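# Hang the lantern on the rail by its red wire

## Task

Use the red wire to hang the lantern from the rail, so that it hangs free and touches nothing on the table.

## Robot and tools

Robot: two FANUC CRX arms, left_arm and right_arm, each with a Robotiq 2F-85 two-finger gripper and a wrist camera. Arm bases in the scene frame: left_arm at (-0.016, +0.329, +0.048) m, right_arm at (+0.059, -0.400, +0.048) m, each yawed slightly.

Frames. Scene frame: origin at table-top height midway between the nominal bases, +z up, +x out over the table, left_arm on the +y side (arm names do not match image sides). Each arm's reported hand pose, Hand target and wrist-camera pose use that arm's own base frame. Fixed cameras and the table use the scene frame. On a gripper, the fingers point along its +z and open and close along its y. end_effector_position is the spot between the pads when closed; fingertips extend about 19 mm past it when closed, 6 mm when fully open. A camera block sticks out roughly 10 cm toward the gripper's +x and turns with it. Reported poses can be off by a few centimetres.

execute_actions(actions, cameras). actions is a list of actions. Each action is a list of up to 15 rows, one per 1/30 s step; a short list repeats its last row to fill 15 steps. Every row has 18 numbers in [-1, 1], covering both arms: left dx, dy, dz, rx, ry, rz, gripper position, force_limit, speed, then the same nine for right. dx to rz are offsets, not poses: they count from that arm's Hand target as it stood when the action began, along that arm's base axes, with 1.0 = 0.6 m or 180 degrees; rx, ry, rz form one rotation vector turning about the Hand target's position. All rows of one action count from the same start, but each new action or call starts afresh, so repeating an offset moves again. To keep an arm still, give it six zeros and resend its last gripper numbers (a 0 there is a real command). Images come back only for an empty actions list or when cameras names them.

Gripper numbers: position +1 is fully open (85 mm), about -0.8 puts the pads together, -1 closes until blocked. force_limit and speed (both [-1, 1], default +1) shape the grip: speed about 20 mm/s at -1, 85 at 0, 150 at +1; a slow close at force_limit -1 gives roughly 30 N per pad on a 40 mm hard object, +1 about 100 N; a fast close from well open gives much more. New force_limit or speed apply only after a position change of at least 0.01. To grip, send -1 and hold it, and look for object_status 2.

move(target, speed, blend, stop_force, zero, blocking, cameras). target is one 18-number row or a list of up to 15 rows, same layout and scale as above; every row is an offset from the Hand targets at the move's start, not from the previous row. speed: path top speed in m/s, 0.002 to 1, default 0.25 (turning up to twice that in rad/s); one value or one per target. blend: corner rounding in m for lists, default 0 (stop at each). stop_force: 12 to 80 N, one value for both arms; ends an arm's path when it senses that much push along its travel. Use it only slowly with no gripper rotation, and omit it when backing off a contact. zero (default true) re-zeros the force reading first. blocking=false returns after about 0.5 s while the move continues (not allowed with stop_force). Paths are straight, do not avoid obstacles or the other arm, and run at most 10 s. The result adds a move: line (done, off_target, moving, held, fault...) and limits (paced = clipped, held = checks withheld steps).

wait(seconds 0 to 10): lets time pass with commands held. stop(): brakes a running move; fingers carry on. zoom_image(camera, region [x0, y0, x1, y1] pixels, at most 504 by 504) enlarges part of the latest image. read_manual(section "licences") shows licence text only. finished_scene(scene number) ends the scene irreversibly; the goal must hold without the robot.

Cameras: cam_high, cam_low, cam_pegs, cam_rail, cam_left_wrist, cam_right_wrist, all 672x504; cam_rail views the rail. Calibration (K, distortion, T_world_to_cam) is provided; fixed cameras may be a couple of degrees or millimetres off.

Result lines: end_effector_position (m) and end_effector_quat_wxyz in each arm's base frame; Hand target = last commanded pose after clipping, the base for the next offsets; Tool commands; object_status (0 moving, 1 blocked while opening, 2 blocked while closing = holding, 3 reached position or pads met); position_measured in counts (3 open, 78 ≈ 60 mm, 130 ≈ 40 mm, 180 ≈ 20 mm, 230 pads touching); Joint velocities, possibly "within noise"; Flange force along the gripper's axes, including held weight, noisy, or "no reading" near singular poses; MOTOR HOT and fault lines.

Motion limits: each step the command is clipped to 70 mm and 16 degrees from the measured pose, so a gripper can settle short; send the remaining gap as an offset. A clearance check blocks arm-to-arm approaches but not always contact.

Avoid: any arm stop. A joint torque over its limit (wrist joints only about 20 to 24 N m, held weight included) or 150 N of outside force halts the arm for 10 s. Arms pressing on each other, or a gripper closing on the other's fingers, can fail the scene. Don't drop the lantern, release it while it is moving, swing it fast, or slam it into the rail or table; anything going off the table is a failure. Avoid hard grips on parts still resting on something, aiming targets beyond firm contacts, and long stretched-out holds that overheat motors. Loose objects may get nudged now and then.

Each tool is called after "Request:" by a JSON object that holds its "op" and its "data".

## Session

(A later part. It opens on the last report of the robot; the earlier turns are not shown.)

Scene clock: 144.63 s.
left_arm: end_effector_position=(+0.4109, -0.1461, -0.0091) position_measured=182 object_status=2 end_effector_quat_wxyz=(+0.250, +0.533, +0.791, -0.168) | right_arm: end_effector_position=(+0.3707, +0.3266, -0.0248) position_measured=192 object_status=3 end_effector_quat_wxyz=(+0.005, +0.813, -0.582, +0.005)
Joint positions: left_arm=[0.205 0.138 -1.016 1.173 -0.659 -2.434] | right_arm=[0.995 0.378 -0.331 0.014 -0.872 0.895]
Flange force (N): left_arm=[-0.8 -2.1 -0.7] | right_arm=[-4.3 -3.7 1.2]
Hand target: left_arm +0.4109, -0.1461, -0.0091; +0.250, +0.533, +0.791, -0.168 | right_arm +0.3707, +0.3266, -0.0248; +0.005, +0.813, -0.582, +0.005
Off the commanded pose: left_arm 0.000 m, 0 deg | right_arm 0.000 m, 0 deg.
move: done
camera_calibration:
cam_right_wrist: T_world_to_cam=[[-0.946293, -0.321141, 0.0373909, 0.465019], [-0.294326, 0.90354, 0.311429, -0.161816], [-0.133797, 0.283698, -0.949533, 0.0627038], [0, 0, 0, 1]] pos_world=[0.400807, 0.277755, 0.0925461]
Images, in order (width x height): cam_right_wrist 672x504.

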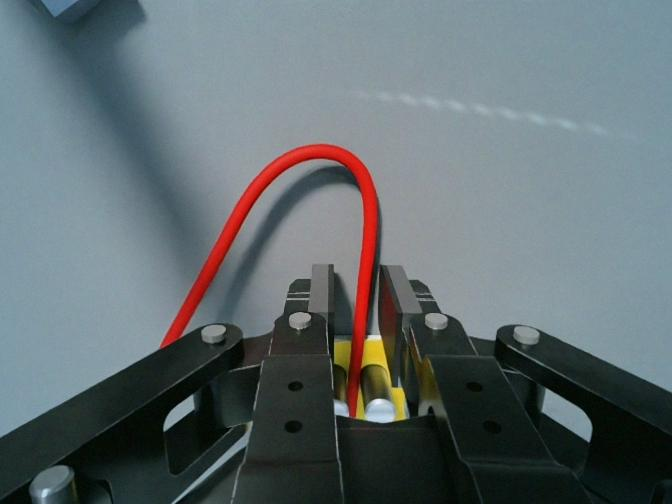

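Request:
{"op": "move", "data": {"target": [0,0,0,0,0,0,-1,0.5,-1, 0,0,0,0,0,0,-1,0.5,-1]}}

Request:
{"op": "move", "data": {"target": [0,0,0,0,0,0,-1,0.5,-1, 0,0,0.06,0,0,0,-1,0.5,-1], "speed": 0.025, "cameras": ["cam_right_wrist","cam_pegs","cam_rail"]}}

Scene clock: 146.07 s.
left_arm: end_effector_position=(+0.4109, -0.1461, -0.0091) position_measured=182 object_status=2 end_effector_quat_wxyz=(+0.250, +0.533, +0.791, -0.168) | right_arm: end_effector_position=(+0.3707, +0.3266, -0.0248) position_measured=227 object_status=0 end_effector_quat_wxyz=(+0.005, +0.813, -0.582, +0.005)
Joint positions: left_arm=[0.205 0.138 -1.016 1.173 -0.659 -2.434] | right_arm=[0.995 0.378 -0.331 0.014 -0.872 0.895]
Flange force (N): left_arm=[-0.9 -2.4 -0.5] | right_arm=[-5.5 -7.0 2.8]
Hand target: left_arm +0.4109, -0.1461, -0.0091; +0.250, +0.533, +0.791, -0.168 | right_arm +0.3707, +0.3266, -0.0248; +0.005, +0.813, -0.582, +0.005
Off the commanded pose: left_arm 0.000 m, 0 deg | right_arm 0.000 m, 0 deg.
move: done

Scene clock: 147.80 s.
left_arm: end_effector_position=(+0.4109, -0.1461, -0.0091) position_measured=182 object_status=2 end_effector_quat_wxyz=(+0.250, +0.533, +0.791, -0.168) | right_arm: end_effector_position=(+0.3707, +0.3266, +0.0111) position_measured=227 object_status=2 end_effector_quat_wxyz=(+0.005, +0.813, -0.582, +0.005)
Joint positions: left_arm=[0.205 0.138 -1.016 1.173 -0.659 -2.434] | right_arm=[0.995 0.321 -0.305 0.013 -0.955 0.896]
Flange force (N): left_arm=[-7.6 -0.2 -3.0] | right_arm=[-9.6 -4.9 7.8]
Hand target: left_arm +0.4109, -0.1461, -0.0091; +0.250, +0.533, +0.791, -0.168 | right_arm +0.3707, +0.3266, +0.0112; +0.005, +0.813, -0.582, +0.005
Off the commanded pose: left_arm 0.000 m, 0 deg | right_arm 0.000 m, 0 deg.
move: done
camera_calibration:
cam_right_wrist: T_world_to_cam=[[-0.946289, -0.321148, 0.0374214, 0.46367], [-0.294337, 0.903566, 0.311343, -0.17302], [-0.1338, 0.283606, -0.94956, 0.0969169], [0, 0, 0, 1]] pos_world=[0.400807, 0.277755, 0.128546]
Images, in order (width x height): cam_pegs 672x504, cam_rail 672x504, cam_right_wrist 672x504.

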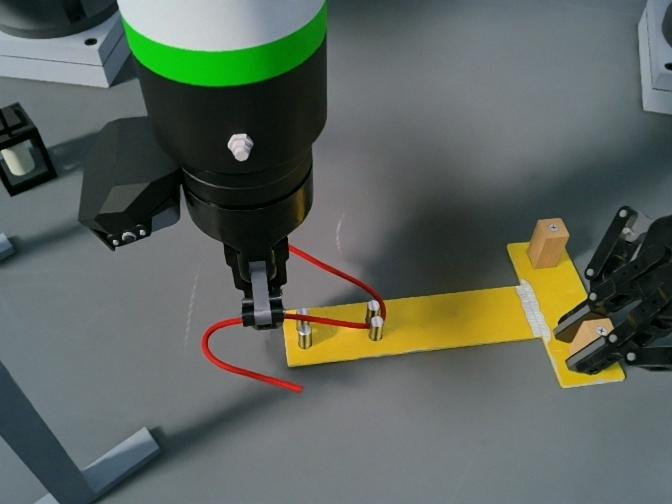

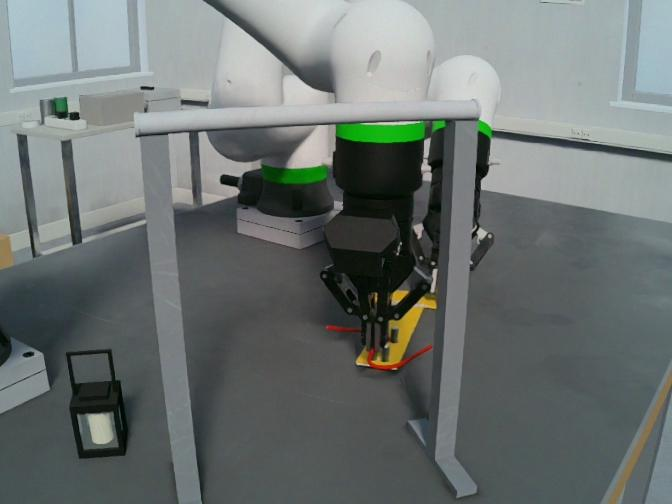

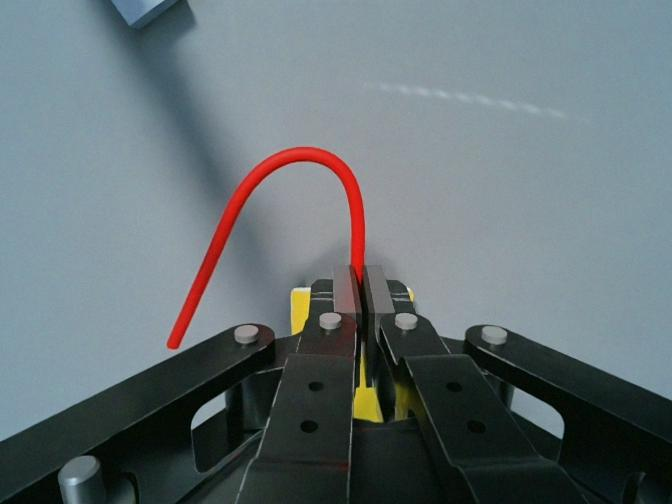

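Request:
{"op": "move", "data": {"target": [0,0,0,0,0,0,-1,0.5,-1, 0,0.01,0.12,0,0,0,-1,0.5,-1], "speed": 0.03, "cameras": ["cam_right_wrist","cam_pegs","cam_rail"]}}

Scene clock: 150.57 s.
left_arm: end_effector_position=(+0.4109, -0.1461, -0.0091) position_measured=182 object_status=2 end_effector_quat_wxyz=(+0.250, +0.533, +0.791, -0.168) | right_arm: end_effector_position=(+0.3707, +0.3326, +0.0831) position_measured=227 object_status=2 end_effector_quat_wxyz=(+0.005, +0.813, -0.582, +0.005)
Joint positions: left_arm=[0.205 0.138 -1.016 1.173 -0.659 -2.434] | right_arm=[1.002 0.237 -0.219 0.011 -1.125 0.892]
Flange force (N): left_arm=[-33.5 -1.1 -40.5] | right_arm=[-21.3 -10.3 16.9]
Hand target: left_arm +0.4109, -0.1461, -0.0091; +0.250, +0.533, +0.791, -0.168 | right_arm +0.3707, +0.3326, +0.0832; +0.005, +0.813, -0.582, +0.005
Off the commanded pose: left_arm 0.000 m, 0 deg | right_arm 0.000 m, 0 deg.
move: done
camera_calibration:
cam_right_wrist: T_world_to_cam=[[-0.946289, -0.321148, 0.0374214, 0.462902], [-0.294337, 0.903566, 0.311343, -0.200858], [-0.1338, 0.283606, -0.94956, 0.163584], [0, 0, 0, 1]] pos_world=[0.400807, 0.283755, 0.200546]
Images, in order (width x height): cam_pegs 672x504, cam_rail 672x504, cam_right_wrist 672x504.

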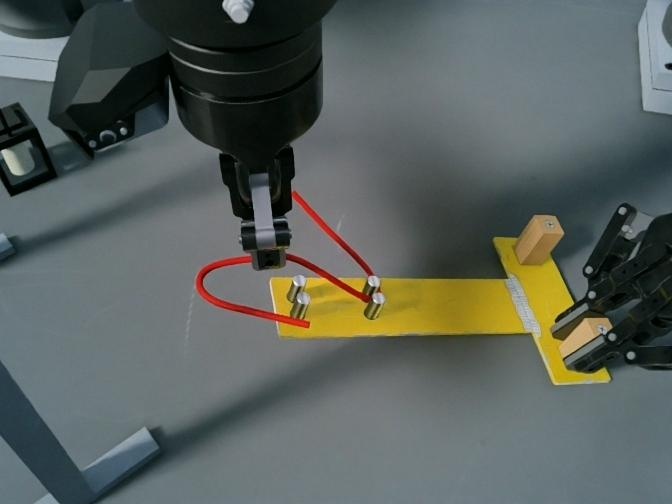

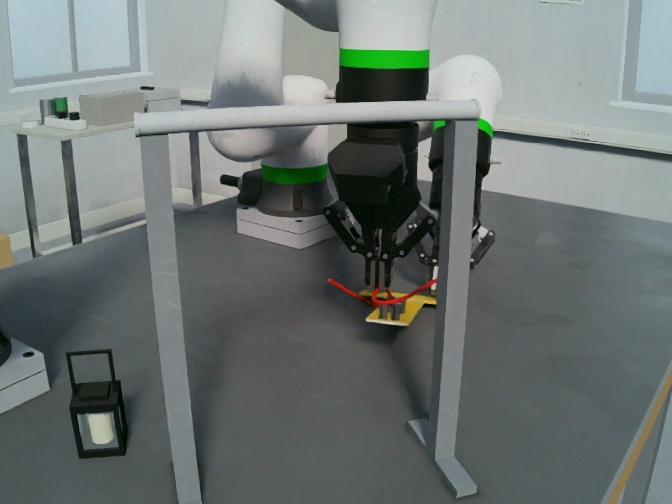

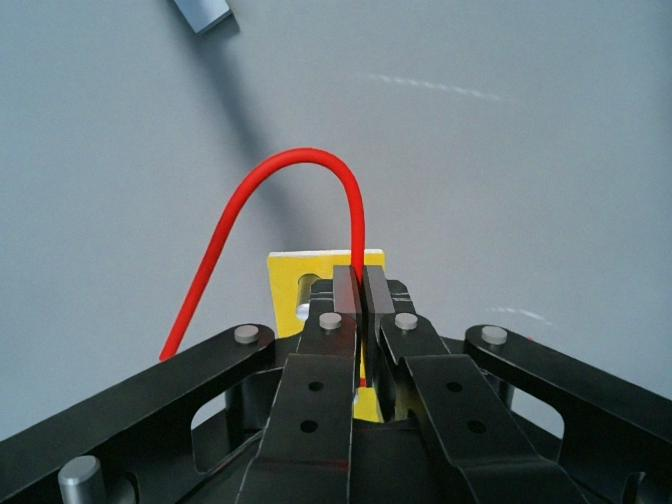

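Request:
{"op": "move", "data": {"target": [[0,0,0,0,0,0,-1,0.5,-1, 0,-0.01,-0.09,0,0,0,-1,0.5,-1],[0,0,0,0,0,0,-1,0.5,-1, -0.01,0.03,-0.09,0,0,0,-1,0.5,-1],[0,0,0,0,0,0,-1,0.5,-1, -0.015,0.05,0,0,0,0,-1,0.5,-1]], "speed": 0.03, "cameras": ["cam_right_wrist","cam_pegs","cam_rail"]}}

Scene clock: 155.97 s.
left_arm: end_effector_position=(+0.4109, -0.1461, -0.0091) position_measured=182 object_status=2 end_effector_quat_wxyz=(+0.250, +0.533, +0.791, -0.168) | right_arm: end_effector_position=(+0.3617, +0.3626, +0.0831) position_measured=227 object_status=2 end_effector_quat_wxyz=(+0.005, +0.813, -0.582, +0.005)
Joint positions: left_arm=[0.205 0.138 -1.016 1.173 -0.659 -2.434] | right_arm=[1.049 0.27 -0.177 0.011 -1.134 0.845]
Flange force (N): left_arm=[-1.1 -2.1 -1.1] | right_arm=[-6.4 -6.7 0.7]
Hand target: left_arm +0.4109, -0.1461, -0.0091; +0.250, +0.533, +0.791, -0.168 | right_arm +0.3617, +0.3626, +0.0832; +0.005, +0.813, -0.582, +0.005
Off the commanded pose: left_arm 0.000 m, 0 deg | right_arm 0.000 m, 0 deg.
move: done
camera_calibration:
cam_right_wrist: T_world_to_cam=[[-0.946289, -0.321148, 0.0374214, 0.46402], [-0.294337, 0.903566, 0.311343, -0.230614], [-0.1338, 0.283606, -0.94956, 0.153871], [0, 0, 0, 1]] pos_world=[0.391807, 0.313755, 0.200546]
Images, in order (width x height): cam_pegs 672x504, cam_rail 672x504, cam_right_wrist 672x504.

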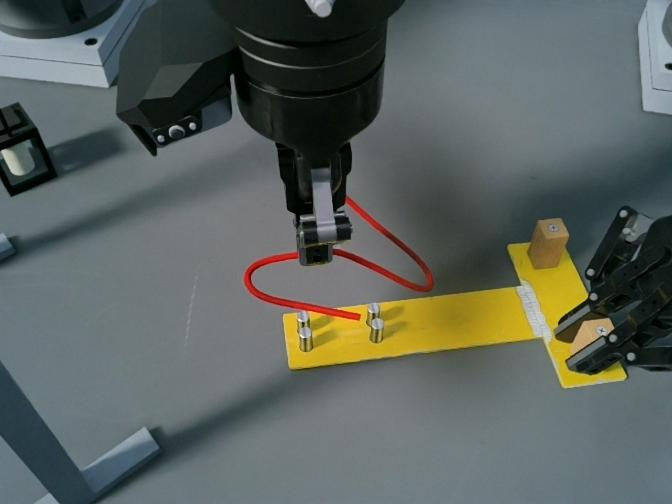

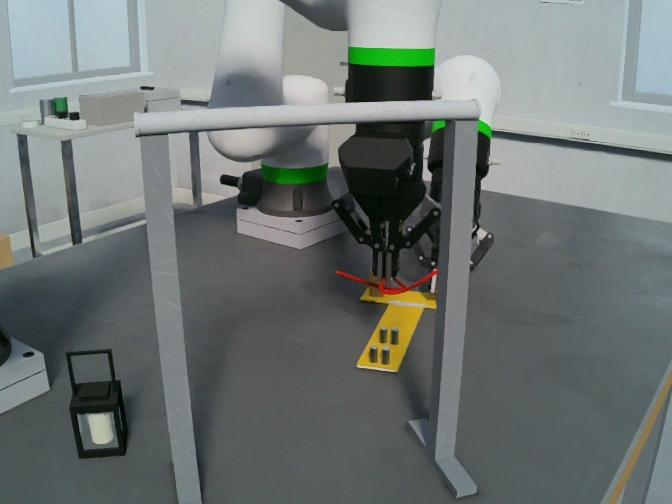

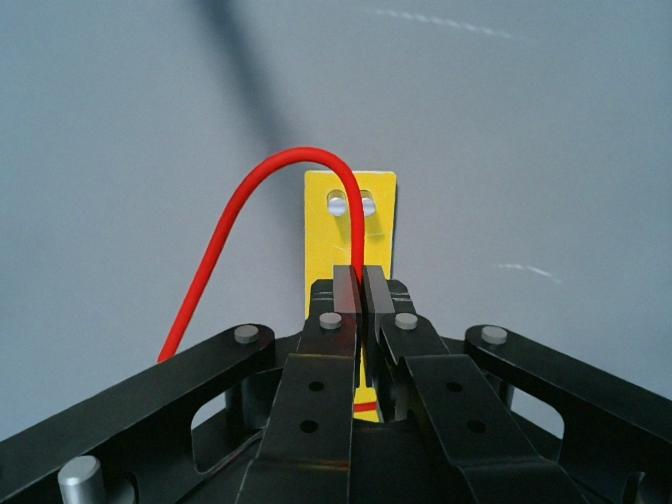

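Request:
{"op": "move", "data": {"target": [[0,0,0,0,0,0,0.5,0.5,-1, -0.18,-0.06,0,0,0,0,-1,0.5,-1],[0,0,0,0,0,0,0.5,0.5,-1, -0.18,-0.06,-0.165,0,0,0,-1,0.5,-1]], "speed": 0.15}}

Request:
{"op": "move", "data": {"target": [[0,0,0.3,0,0,0,0.5,0.5,-1, 0,0,-0.02,0,0,0,-1,0.5,-1]], "speed": 0.1, "cameras": ["cam_right_wrist","cam_pegs"]}}

Scene clock: 159.90 s.
left_arm: end_effector_position=(+0.4109, -0.1461, -0.0091) position_measured=66 object_status=3 end_effector_quat_wxyz=(+0.250, +0.533, +0.791, -0.168) | right_arm: end_effector_position=(+0.2537, +0.3266, -0.0158) position_measured=227 object_status=2 end_effector_quat_wxyz=(+0.005, +0.813, -0.582, +0.005)
Joint positions: left_arm=[0.205 0.138 -1.016 1.173 -0.659 -2.434] | right_arm=[1.236 0.193 -0.553 0.01 -0.837 0.656]
Flange force (N): left_arm=[-2.0 -2.1 -2.3] | right_arm=[-4.6 -2.9 -1.3]
Hand target: left_arm +0.4109, -0.1461, -0.0091; +0.250, +0.533, +0.791, -0.168 | right_arm +0.2537, +0.3266, -0.0158; +0.005, +0.813, -0.582, +0.005
Off the commanded pose: left_arm 0.000 m, 0 deg | right_arm 0.000 m, 0 deg.
move: done

Scene clock: 162.10 s.
left_arm: end_effector_position=(+0.4109, -0.1461, +0.1708) position_measured=66 object_status=3 end_effector_quat_wxyz=(+0.250, +0.533, +0.791, -0.168) | right_arm: end_effector_position=(+0.2537, +0.3266, -0.0278) position_measured=227 object_status=2 end_effector_quat_wxyz=(+0.005, +0.813, -0.582, +0.005)
Joint positions: left_arm=[0.351 -0.192 -0.761 0.702 -1.095 -1.898] | right_arm=[1.236 0.217 -0.561 0.011 -0.805 0.655]
Flange force (N): left_arm=[-0.7 -2.6 -0.3] | right_arm=[-0.1 19.2 -94.8]
Hand target: left_arm +0.4109, -0.1461, +0.1709; +0.250, +0.533, +0.791, -0.168 | right_arm +0.2537, +0.3266, -0.0278; +0.005, +0.813, -0.582, +0.005
Off the commanded pose: left_arm 0.000 m, 0 deg | right_arm 0.000 m, 0 deg.
move: done
camera_calibration:
cam_right_wrist: T_world_to_cam=[[-0.946272, -0.321222, 0.0372301, 0.35454], [-0.294441, 0.903481, 0.31149, -0.195246], [-0.133694, 0.283792, -0.94952, 0.0441586], [0, 0, 0, 1]] pos_world=[0.283906, 0.277755, 0.0895468]
Images, in order (width x height): cam_pegs 672x504, cam_right_wrist 672x504.

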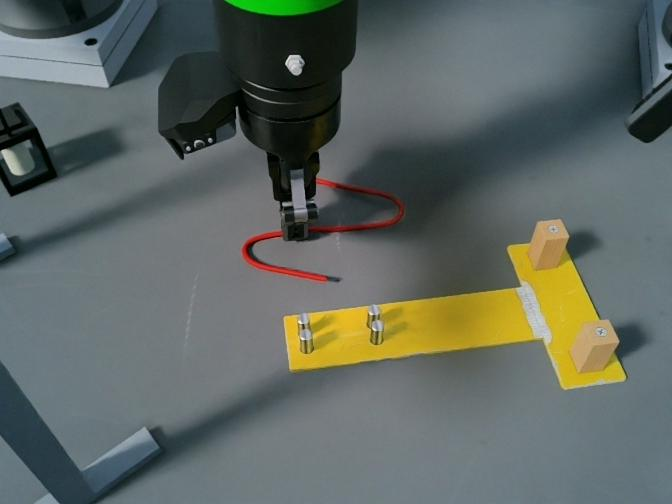

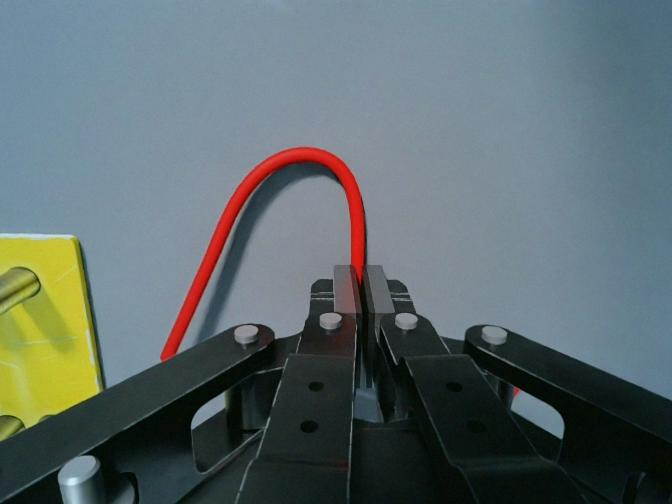

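Request:
{"op": "move", "data": {"target": [[0,0,0,0,0,0,0.5,0.5,-1, 0,0,0.005,0,0,0,-0.5,1,-1]]}}

Request:
{"op": "move", "data": {"target": [[0,0,0,-0.062,0.14,0.485,-0.4,0.5,0, 0,0,0.3,0,0,0,-0.5,0.5,-1],[0,0,0,-0.123,0.281,0.97,-0.4,0.5,0, -0.17,-0.95,0.65,0,0,0,-0.5,0.5,-1],[-0.154,-0.322,-0.185,-0.123,0.281,0.97,-0.4,0.5,0, -0.17,-0.95,0.65,0,0,0,-0.5,0.5,-1]], "speed": 0.5, "cameras": ["cam_left_wrist","cam_pegs","cam_rail"]}}

Scene clock: 164.00 s.
left_arm: end_effector_position=(+0.4109, -0.1461, +0.1709) position_measured=66 object_status=3 end_effector_quat_wxyz=(+0.250, +0.533, +0.791, -0.168) | right_arm: end_effector_position=(+0.2537, +0.3266, -0.0248) position_measured=192 object_status=0 end_effector_quat_wxyz=(+0.005, +0.813, -0.582, +0.005)
Joint positions: left_arm=[0.351 -0.192 -0.761 0.702 -1.095 -1.898] | right_arm=[1.236 0.211 -0.559 0.011 -0.813 0.655]
Flange force (N): left_arm=[-0.1 -3.6 -0.6] | right_arm=[-6.1 -3.9 2.6]
Hand target: left_arm +0.4109, -0.1461, +0.1709; +0.250, +0.533, +0.791, -0.168 | right_arm +0.2537, +0.3266, -0.0248; +0.005, +0.813, -0.582, +0.005
Off the commanded pose: left_arm 0.000 m, 0 deg | right_arm 0.000 m, 0 deg.
move: done

Scene clock: 170.27 s.
left_arm: end_effector_position=(+0.3186, -0.3393, +0.0599) position_measured=179 object_status=3 end_effector_quat_wxyz=(+0.001, +0.845, -0.535, +0.000) | right_arm: end_effector_position=(+0.1517, -0.2434, +0.3652) position_measured=192 object_status=3 end_effector_quat_wxyz=(+0.005, +0.813, -0.582, +0.005)
Joint positions: left_arm=[-0.533 0.184 -0.343 0.002 -1.044 2.545] | right_arm=[-0.531 -0.409 -0.138 0.011 -1.832 2.432]
Joint velocities: left_arm=[-0.002 0.001 0.001 0 -0.005 0.001] | right_arm=[within noise]
Flange force (N): left_arm=[-4.2 1.5 -1.6] | right_arm=[0.9 -3.8 -4.7]
Hand target: left_arm +0.3185, -0.3393, +0.0599; +0.001, +0.845, -0.535, +0.000 | right_arm +0.1517, -0.2434, +0.3652; +0.005, +0.813, -0.582, +0.005
Off the commanded pose: left_arm 0.000 m, 0 deg | right_arm 0.000 m, 0 deg.
move: done; limits=paced
camera_calibration:
cam_left_wrist: T_world_to_cam=[[-0.904305, -0.426642, 0.0144704, 0.142991], [-0.398752, 0.85632, 0.328197, 0.416116], [-0.152414, 0.29102, -0.944498, 0.334591], [0, 0, 0, 1]] pos_world=[0.34623, -0.392695, 0.177384]
Images, in order (width x height): cam_pegs 672x504, cam_rail 672x504, cam_left_wrist 672x504.

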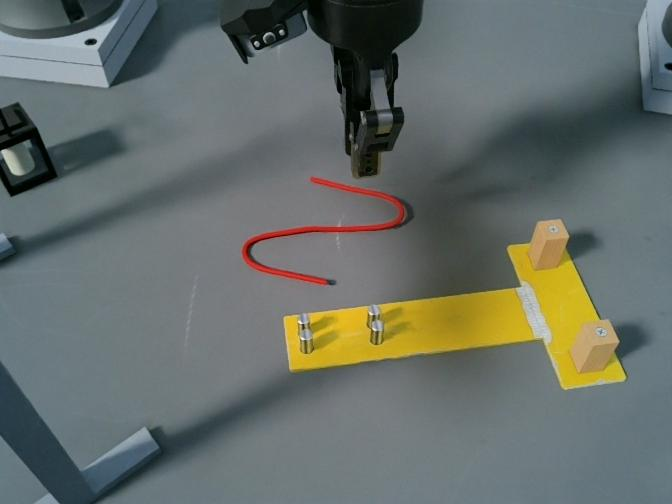

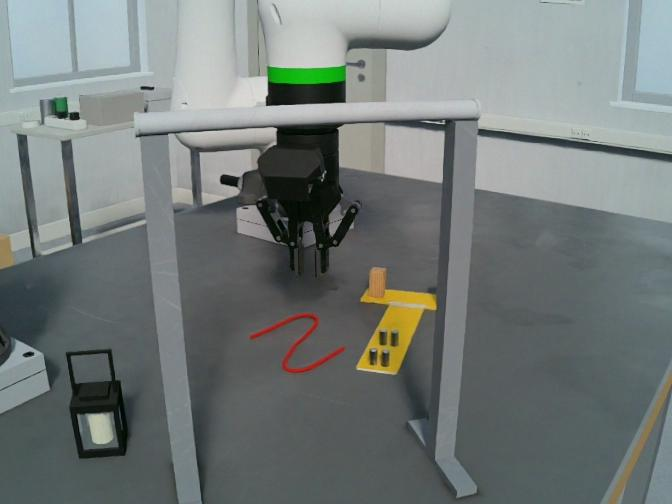

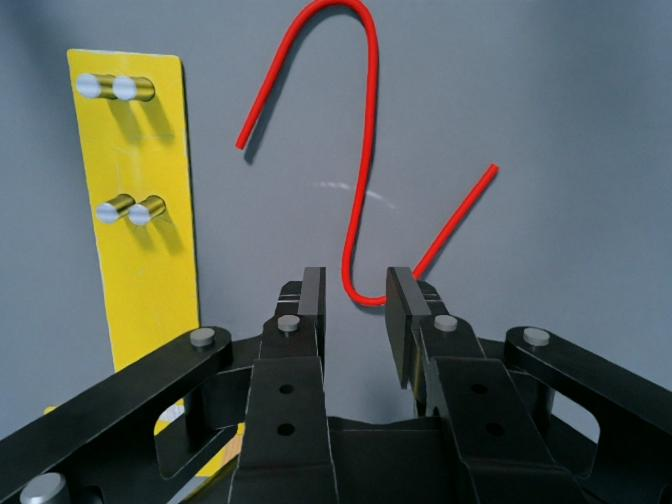

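Request:
{"op": "move", "data": {"target": [[0.0087,-0.053,-0.08,0,0,-0.056,-0.4,0.5,0, 0,0,0,0,0,0,-0.5,0.5,-1],[0.0087,-0.053,-0.143,0,0,-0.056,-0.4,0.5,0, 0,0,0,0,0,0,-0.5,0.5,-1]], "speed": [0.15,0.05]}}

Request:
{"op": "move", "data": {"target": [0,0,0,0,0,0,-1,0.5,-1, 0,0,0,0,0,0,-0.5,0.5,-1], "cameras": ["cam_left_wrist"]}}

Request:
{"op": "move", "data": {"target": [-0.05,0.1,0.4,0,0,0,-1,0.5,-1, 0,0,0,0,0,0,-0.5,0.5,-1], "speed": 0.1, "cameras": ["cam_left_wrist","cam_pegs"]}}

Scene clock: 172.83 s.
left_arm: end_effector_position=(+0.3238, -0.3713, -0.0257) position_measured=179 object_status=3 end_effector_quat_wxyz=(+0.001, +0.795, -0.607, +0.000) | right_arm: end_effector_position=(+0.1517, -0.2434, +0.3652) position_measured=192 object_status=3 end_effector_quat_wxyz=(+0.005, +0.813, -0.582, +0.005)
Joint positions: left_arm=[-0.585 0.372 -0.339 0.002 -0.86 2.421] | right_arm=[-0.531 -0.409 -0.138 0.011 -1.832 2.432]
Flange force (N): left_arm=[-10.3 -0.7 -57.2] | right_arm=[0.7 -4.2 -4.5]
Hand target: left_arm +0.3237, -0.3711, -0.0259; +0.001, +0.795, -0.607, +0.000 | right_arm +0.1517, -0.2434, +0.3652; +0.005, +0.813, -0.582, +0.005
Off the commanded pose: left_arm 0.000 m, 0 deg | right_arm 0.000 m, 0 deg.
move: done

Scene clock: 174.27 s.
left_arm: end_effector_position=(+0.3237, -0.3711, -0.0260) position_measured=227 object_status=0 end_effector_quat_wxyz=(+0.001, +0.795, -0.607, +0.000) | right_arm: end_effector_position=(+0.1517, -0.2434, +0.3652) position_measured=192 object_status=3 end_effector_quat_wxyz=(+0.005, +0.813, -0.582, +0.005)
Joint positions: left_arm=[-0.585 0.372 -0.339 0.002 -0.86 2.421] | right_arm=[-0.531 -0.409 -0.138 0.011 -1.832 2.432]
Flange force (N): left_arm=[-1.1 -0.5 -50.8] | right_arm=[1.0 -4.5 -4.4]
Hand target: left_arm +0.3237, -0.3711, -0.0259; +0.001, +0.795, -0.607, +0.000 | right_arm +0.1517, -0.2434, +0.3652; +0.005, +0.813, -0.582, +0.005
Off the commanded pose: left_arm 0.000 m, 0 deg | right_arm 0.000 m, 0 deg.
move: done
camera_calibration:
cam_left_wrist: T_world_to_cam=[[-0.965027, -0.261742, 0.014658, 0.21614], [-0.242591, 0.912816, 0.328507, 0.443965], [-0.099364, 0.313462, -0.944388, 0.254661], [0, 0, 0, 1]] pos_world=[0.341587, -0.428513, 0.0914852]
Images, in order (width x height): cam_left_wrist 672x504.

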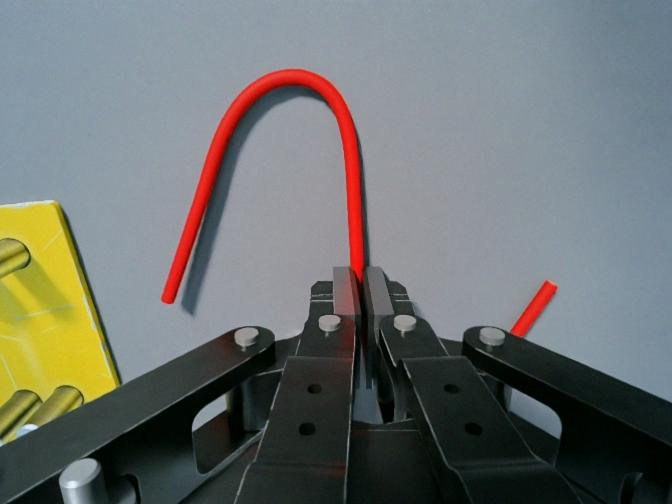

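Scene clock: 177.13 s.
left_arm: end_effector_position=(+0.2937, -0.3111, +0.2140) position_measured=227 object_status=2 end_effector_quat_wxyz=(+0.001, +0.795, -0.607, +0.000) | right_arm: end_effector_position=(+0.1517, -0.2434, +0.3652) position_measured=192 object_status=3 end_effector_quat_wxyz=(+0.005, +0.813, -0.582, +0.005)
Joint positions: left_arm=[-0.504 -0.041 -0.201 0.001 -1.412 2.341] | right_arm=[-0.531 -0.409 -0.138 0.011 -1.832 2.432]
Flange force (N): left_arm=[-3.0 2.9 0.9] | right_arm=[0.3 -4.4 -4.9]
Hand target: left_arm +0.2937, -0.3111, +0.2141; +0.001, +0.795, -0.607, +0.000 | right_arm +0.1517, -0.2434, +0.3652; +0.005, +0.813, -0.582, +0.005
Off the commanded pose: left_arm 0.000 m, 0 deg | right_arm 0.000 m, 0 deg.
move: done
camera_calibration:
cam_left_wrist: T_world_to_cam=[[-0.965034, -0.261719, 0.0145919, 0.199408], [-0.242601, 0.912852, 0.328398, 0.30313], [-0.0992681, 0.313375, -0.944427, 0.459476], [0, 0, 0, 1]] pos_world=[0.311586, -0.368512, 0.331485]
Images, in order (width x height): cam_pegs 672x504, cam_left_wrist 672x504.

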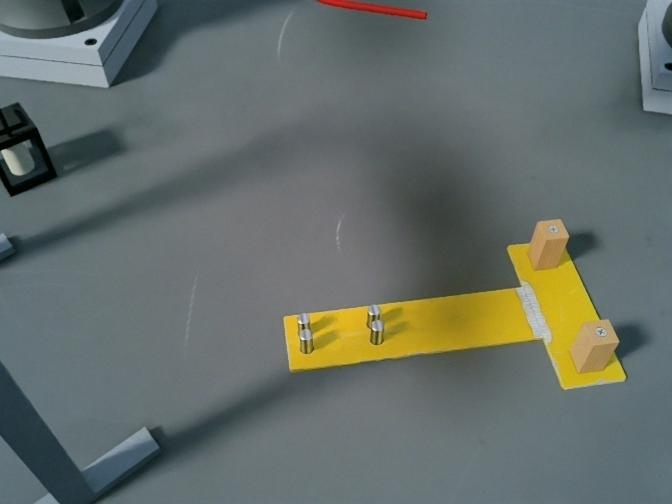

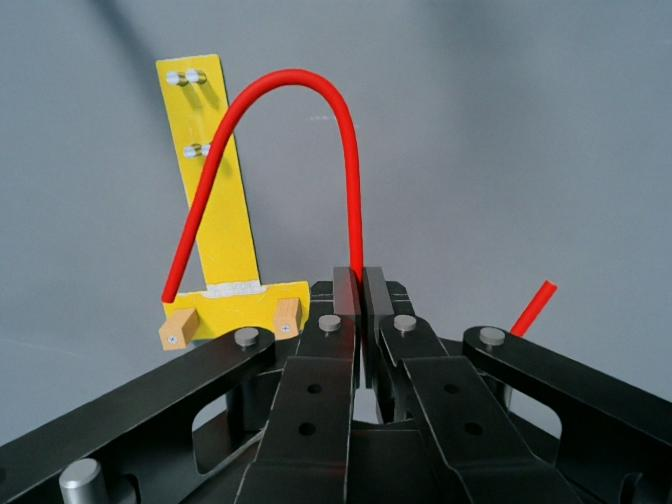

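Request:
{"op": "move", "data": {"target": [[0,0.1,0.05,-0.447,-0.326,-0.418,-1,0.5,-1, 0,0,0,0,0,0,-0.5,0.5,-1],[0.137,-0.30,-0.08,-0.447,-0.326,-0.418,-1,0.5,-1, 0,0,0,0,0,0,-0.5,0.5,-1]], "speed": 0.3, "cameras": ["all"]}}

Scene clock: 183.77 s.
left_arm: end_effector_position=(+0.3759, -0.4911, +0.1661) position_measured=227 object_status=2 end_effector_quat_wxyz=(-0.201, -0.044, +0.706, -0.677) | right_arm: end_effector_position=(+0.1517, -0.2434, +0.3652) position_measured=192 object_status=3 end_effector_quat_wxyz=(+0.005, +0.813, -0.582, +0.005)
Joint positions: left_arm=[-0.453 0.569 -0.665 1.784 -1.496 -0.891] | right_arm=[-0.531 -0.409 -0.138 0.011 -1.832 2.432]
Flange force (N): left_arm=[3.1 -2.0 0.4] | right_arm=[0.7 -4.0 -4.7]
Hand target: left_arm +0.3759, -0.4911, +0.1661; -0.201, -0.044, +0.706, -0.677 | right_arm +0.1517, -0.2434, +0.3652; +0.005, +0.813, -0.582, +0.005
Off the commanded pose: left_arm 0.000 m, 0 deg | right_arm 0.000 m, 0 deg.
move: done; limits=paced
camera_calibration:
cam_left_wrist: T_world_to_cam=[[-0.329935, 0.0908763, -0.939619, 0.325273], [0.94024, 0.12043, -0.318505, -0.223357], [0.0842139, -0.988554, -0.12518, -0.365596], [0, 0, 0, 1]] pos_world=[0.348116, -0.364072, 0.188727]
cam_right_wrist: T_world_to_cam=[[-0.946289, -0.321148, 0.0374214, 0.0601305], [-0.294337, 0.903566, 0.311343, 0.167338], [-0.1338, 0.283606, -0.94956, 0.565415], [0, 0, 0, 1]] pos_world=[0.181807, -0.292245, 0.482546]

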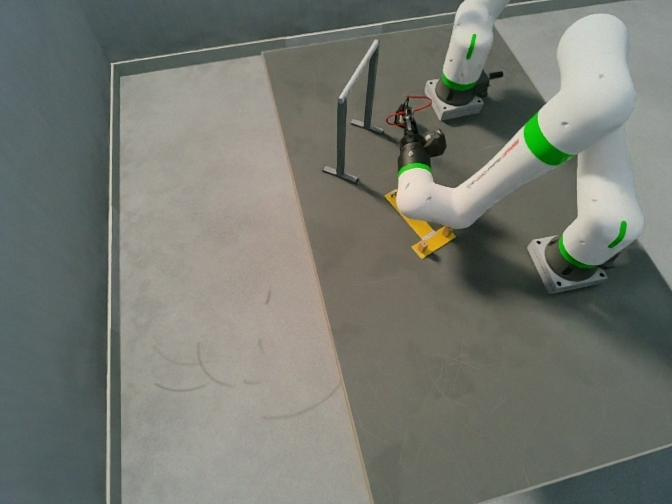

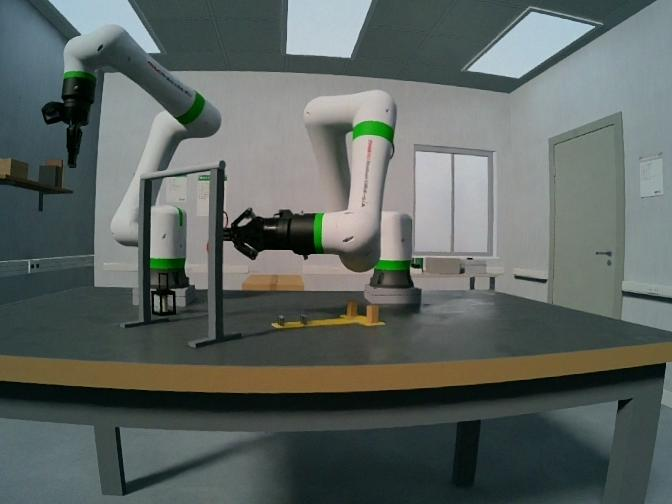

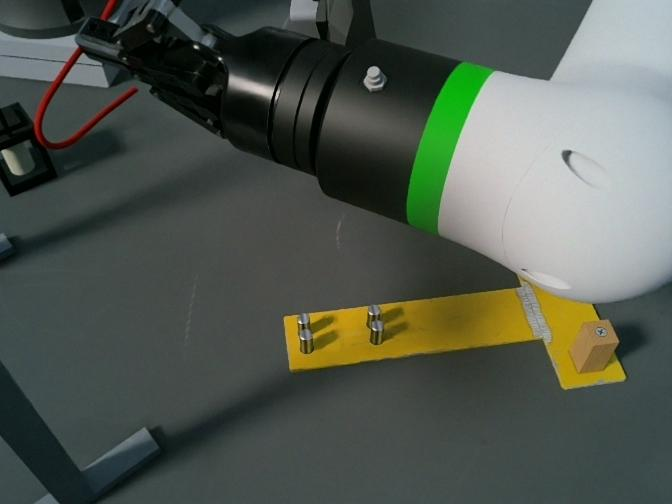

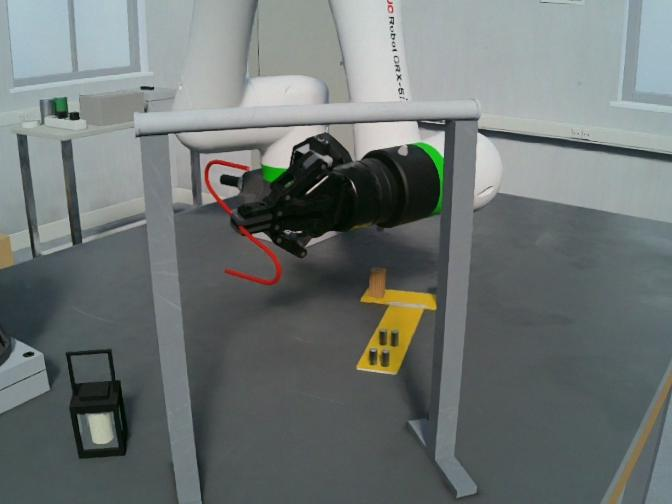

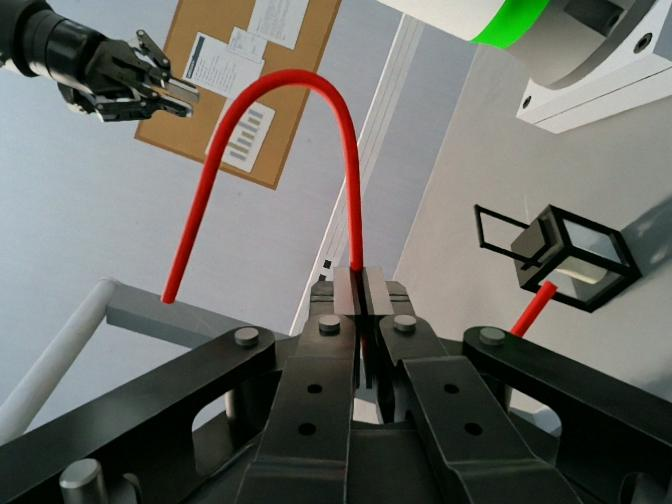

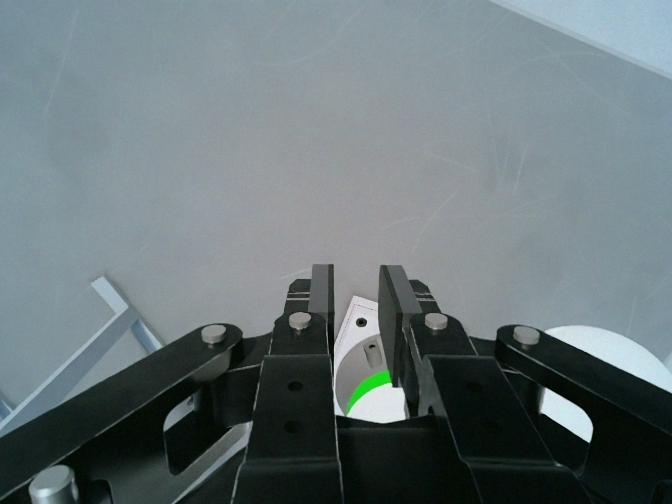

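Request:
{"op": "move", "data": {"target": [-0.03,-0.243,0,0,0,0.128,-1,0.5,-1, 0,0,0,0,0,0,-0.5,0.5,-1], "speed": 0.15, "cameras": ["cam_low","cam_pegs","cam_rail","cam_left_wrist"]}}

Request:
{"op": "zoom_image", "data": {"camera": "cam_rail", "region": [20, 130, 300, 480]}}

Scene clock: 187.70 s.
left_arm: end_effector_position=(+0.3580, -0.6369, +0.1661) position_measured=227 object_status=2 end_effector_quat_wxyz=(-0.062, -0.184, +0.683, -0.704) | right_arm: end_effector_position=(+0.1517, -0.2434, +0.3652) position_measured=192 object_status=3 end_effector_quat_wxyz=(+0.005, +0.813, -0.582, +0.005)
Joint positions: left_arm=[-1.105 0.536 -0.592 2.821 -1.147 -1.085] | right_arm=[-0.531 -0.409 -0.138 0.011 -1.832 2.432]
Flange force (N): left_arm=[1.7 -2.2 -1.5] | right_arm=[0.0 -4.2 -4.3]
Hand target: left_arm +0.3579, -0.6369, +0.1661; -0.062, -0.184, +0.683, -0.704 | right_arm +0.1517, -0.2434, +0.3652; +0.005, +0.813, -0.582, +0.005
Off the commanded pose: left_arm 0.000 m, 0 deg | right_arm 0.000 m, 0 deg.
move: done
camera_calibration:
cam_left_wrist: T_world_to_cam=[[-0.33923, -0.0453944, -0.939608, 0.249079], [0.818117, 0.478794, -0.318499, 0.0831822], [0.464336, -0.876753, -0.125283, -0.573125], [0, 0, 0, 1]] pos_world=[0.282565, -0.531009, 0.188727]
Images, in order (width x height): cam_low 672x504, cam_pegs 672x504, cam_rail 672x504, cam_left_wrist 672x504.

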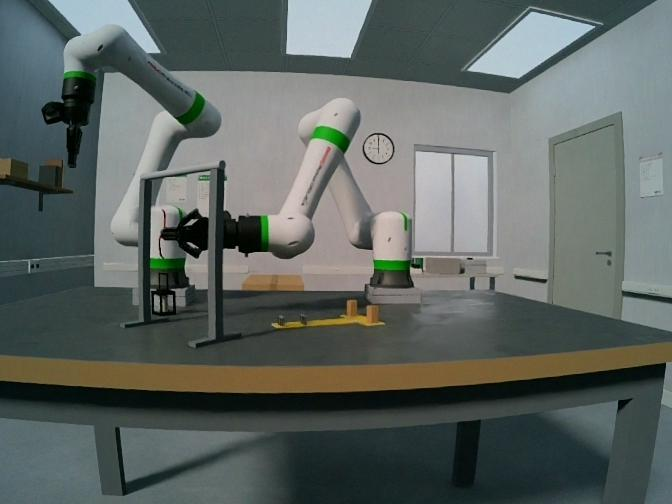

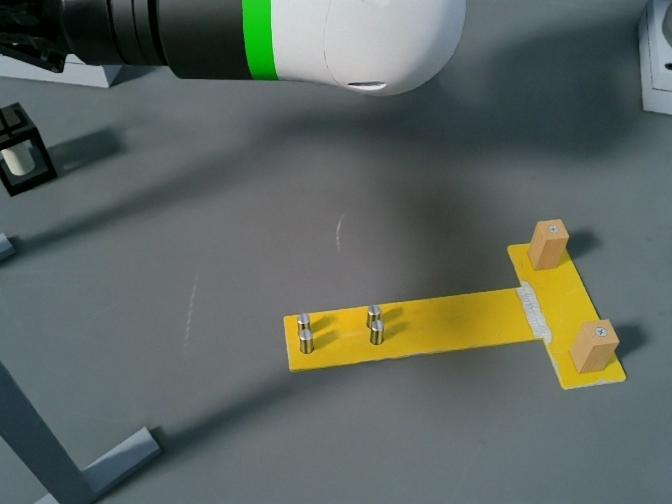

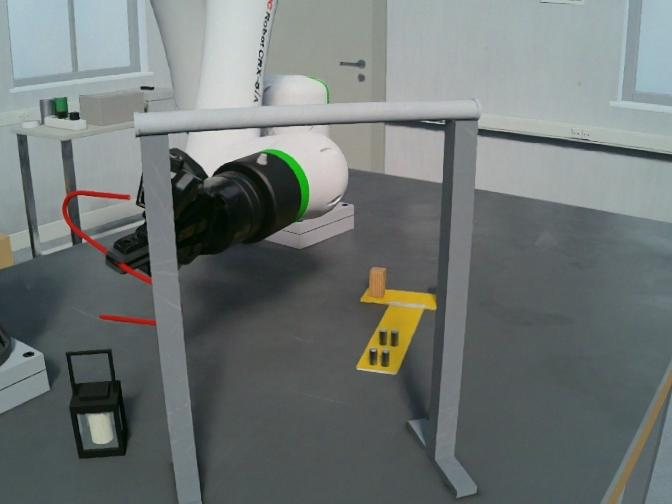

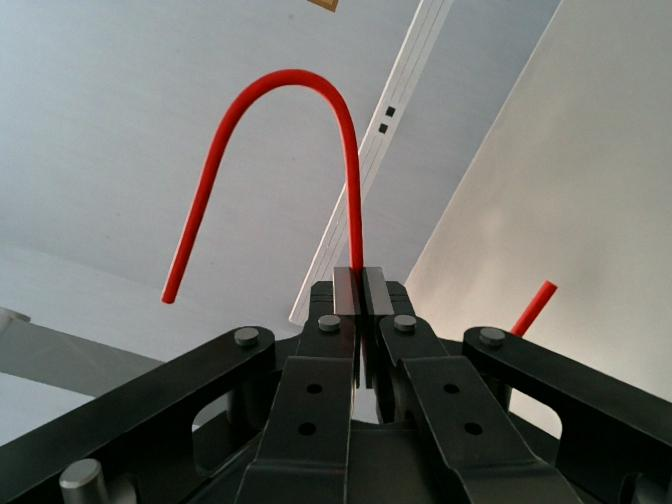

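Scaled by 1.440 from the camera's 672x504 image, which has a finer 960x720 frame.

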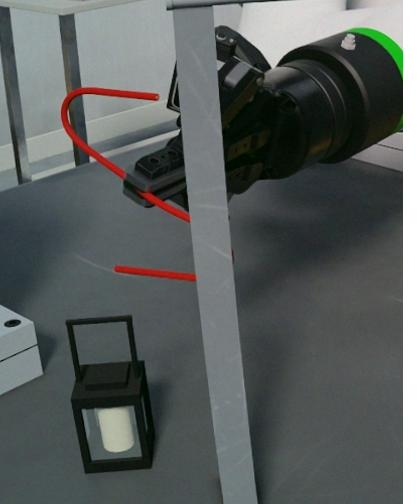

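Request:
{"op": "move", "data": {"target": [[0,0,-0.095,0,0,0,-1,0.5,-1, 0,0,0,0,0,0,-0.5,0.5,-1],[-0.067,-0.012,-0.095,0,0,0,-1,0.5,-1, 0,0,0,0,0,0,-0.5,0.5,-1]], "speed": 0.05, "cameras": ["cam_rail","cam_left_wrist","cam_high"]}}

Request:
{"op": "zoom_image", "data": {"camera": "cam_rail", "region": [20, 230, 220, 480]}}

Request:
{"op": "zoom_image", "data": {"camera": "cam_high", "region": [330, 60, 480, 190]}}

Scene clock: 191.07 s.
left_arm: end_effector_position=(+0.3178, -0.6441, +0.1091) position_measured=227 object_status=2 end_effector_quat_wxyz=(-0.062, -0.184, +0.683, -0.704) | right_arm: end_effector_position=(+0.1517, -0.2434, +0.3652) position_measured=192 object_status=3 end_effector_quat_wxyz=(+0.005, +0.813, -0.582, +0.005)
Joint positions: left_arm=[-1.209 0.655 -0.599 2.945 -1.258 -1.159] | right_arm=[-0.531 -0.409 -0.138 0.011 -1.832 2.432]
Flange force (N): left_arm=[1.5 -2.6 -0.7] | right_arm=[0.8 -4.6 -4.4]
Hand target: left_arm +0.3177, -0.6441, +0.1091; -0.062, -0.184, +0.683, -0.704 | right_arm +0.1517, -0.2434, +0.3652; +0.005, +0.813, -0.582, +0.005
Off the commanded pose: left_arm 0.000 m, 0 deg | right_arm 0.000 m, 0 deg.
move: done
camera_calibration:
cam_left_wrist: T_world_to_cam=[[-0.339186, -0.0454769, -0.939619, 0.181538], [0.818131, 0.478766, -0.318503, 0.101263], [0.464342, -0.876764, -0.125185, -0.56798], [0, 0, 0, 1]] pos_world=[0.242465, -0.53821, 0.131727]
Images, in order (width x height): cam_high 672x504, cam_rail 672x504, cam_left_wrist 672x504.

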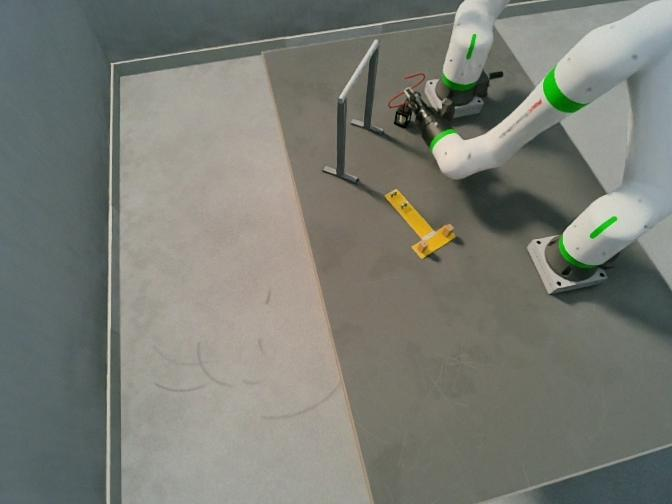

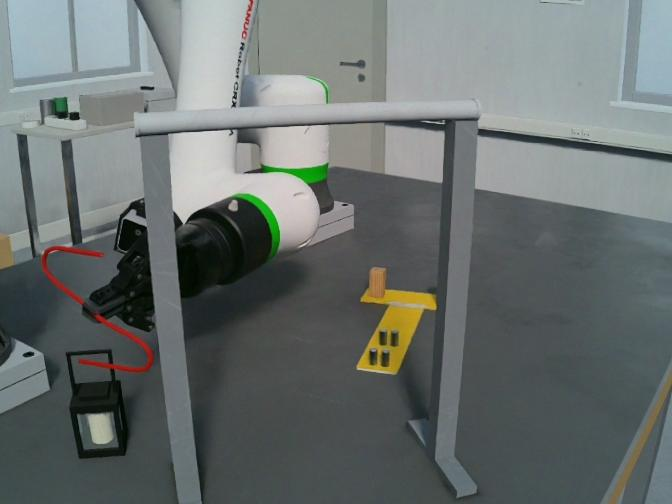

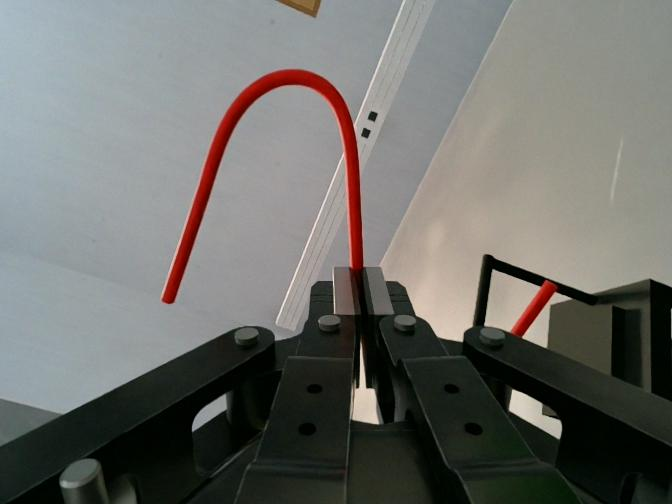

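Scaled by 2.016 from the camera's 672x504 image, which has a finer 960x720 frame.

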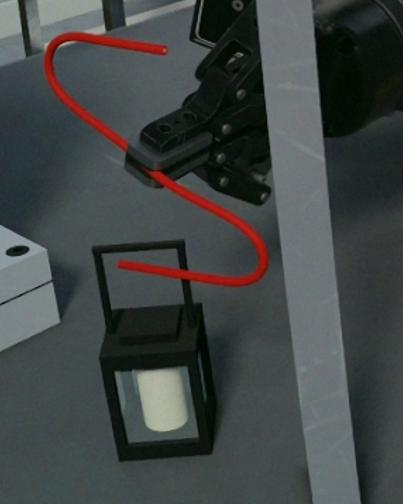

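Scaled by 3.360 from the camera's 672x504 image, which has a finer 960x720 frame.

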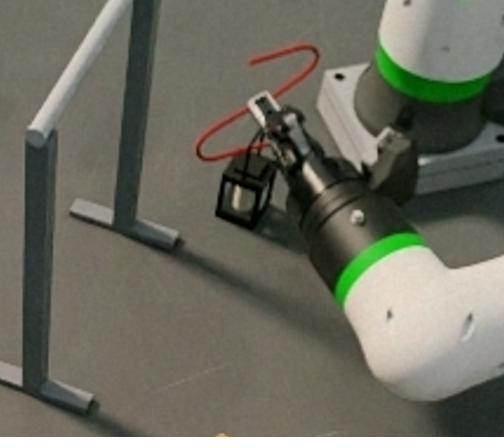

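Request:
{"op": "move", "data": {"target": [-0.05,-0.009,0,0,0,0,-1,0.5,-1, 0,0,0,0,0,0,-0.5,0.5,-1], "speed": 0.05, "cameras": ["cam_rail","cam_left_wrist"]}}

Request:
{"op": "zoom_image", "data": {"camera": "cam_rail", "region": [20, 230, 220, 480]}}

Scene clock: 192.50 s.
left_arm: end_effector_position=(+0.2878, -0.6495, +0.1091) position_measured=227 object_status=2 end_effector_quat_wxyz=(-0.062, -0.184, +0.683, -0.704) | right_arm: end_effector_position=(+0.1517, -0.2434, +0.3652) position_measured=192 object_status=3 end_effector_quat_wxyz=(+0.005, +0.813, -0.582, +0.005)
Joint positions: left_arm=[-1.289 0.642 -0.612 3.029 -1.255 -1.185] | right_arm=[-0.531 -0.409 -0.138 0.011 -1.832 2.432]
Flange force (N): left_arm=[3.0 -2.2 -0.3] | right_arm=[0.8 -4.1 -4.7]
Hand target: left_arm +0.2877, -0.6495, +0.1091; -0.062, -0.184, +0.683, -0.704 | right_arm +0.1517, -0.2434, +0.3652; +0.005, +0.813, -0.582, +0.005
Off the commanded pose: left_arm 0.000 m, 0 deg | right_arm 0.000 m, 0 deg.
move: done
camera_calibration:
cam_left_wrist: T_world_to_cam=[[-0.339186, -0.0454769, -0.939619, 0.171117], [0.818131, 0.478766, -0.318503, 0.128393], [0.464342, -0.876764, -0.125185, -0.558784], [0, 0, 0, 1]] pos_world=[0.212465, -0.54361, 0.131727]
Images, in order (width x height): cam_rail 672x504, cam_left_wrist 672x504.

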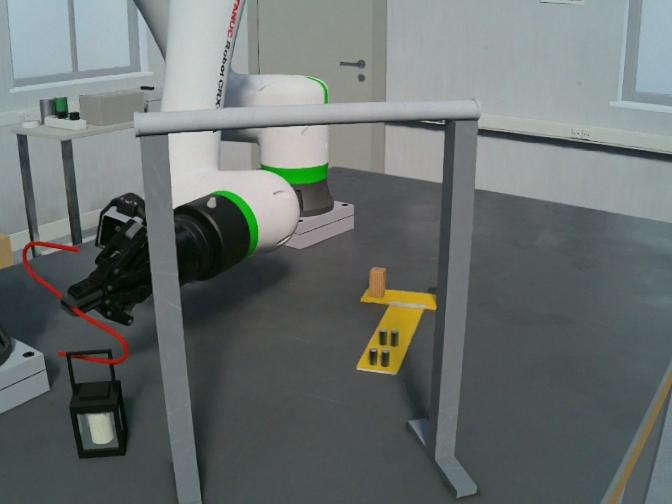

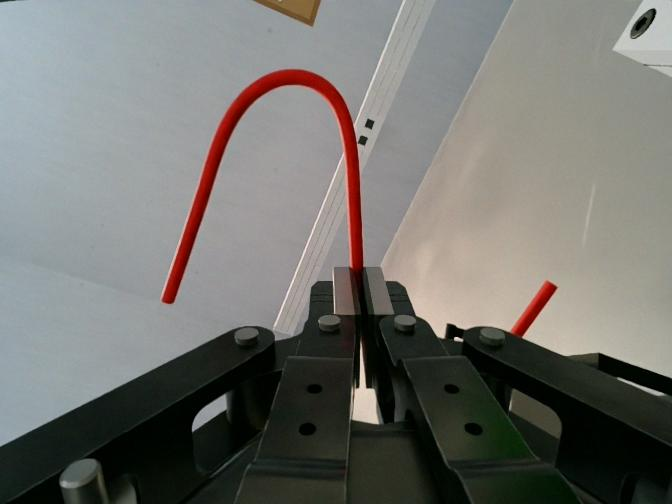

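Scaled by 2.016 from the camera's 672x504 image, which has a finer 960x720 frame.

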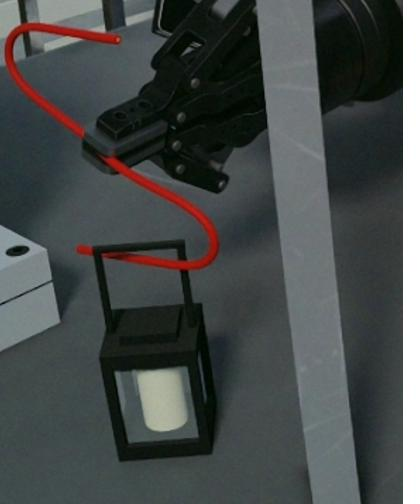

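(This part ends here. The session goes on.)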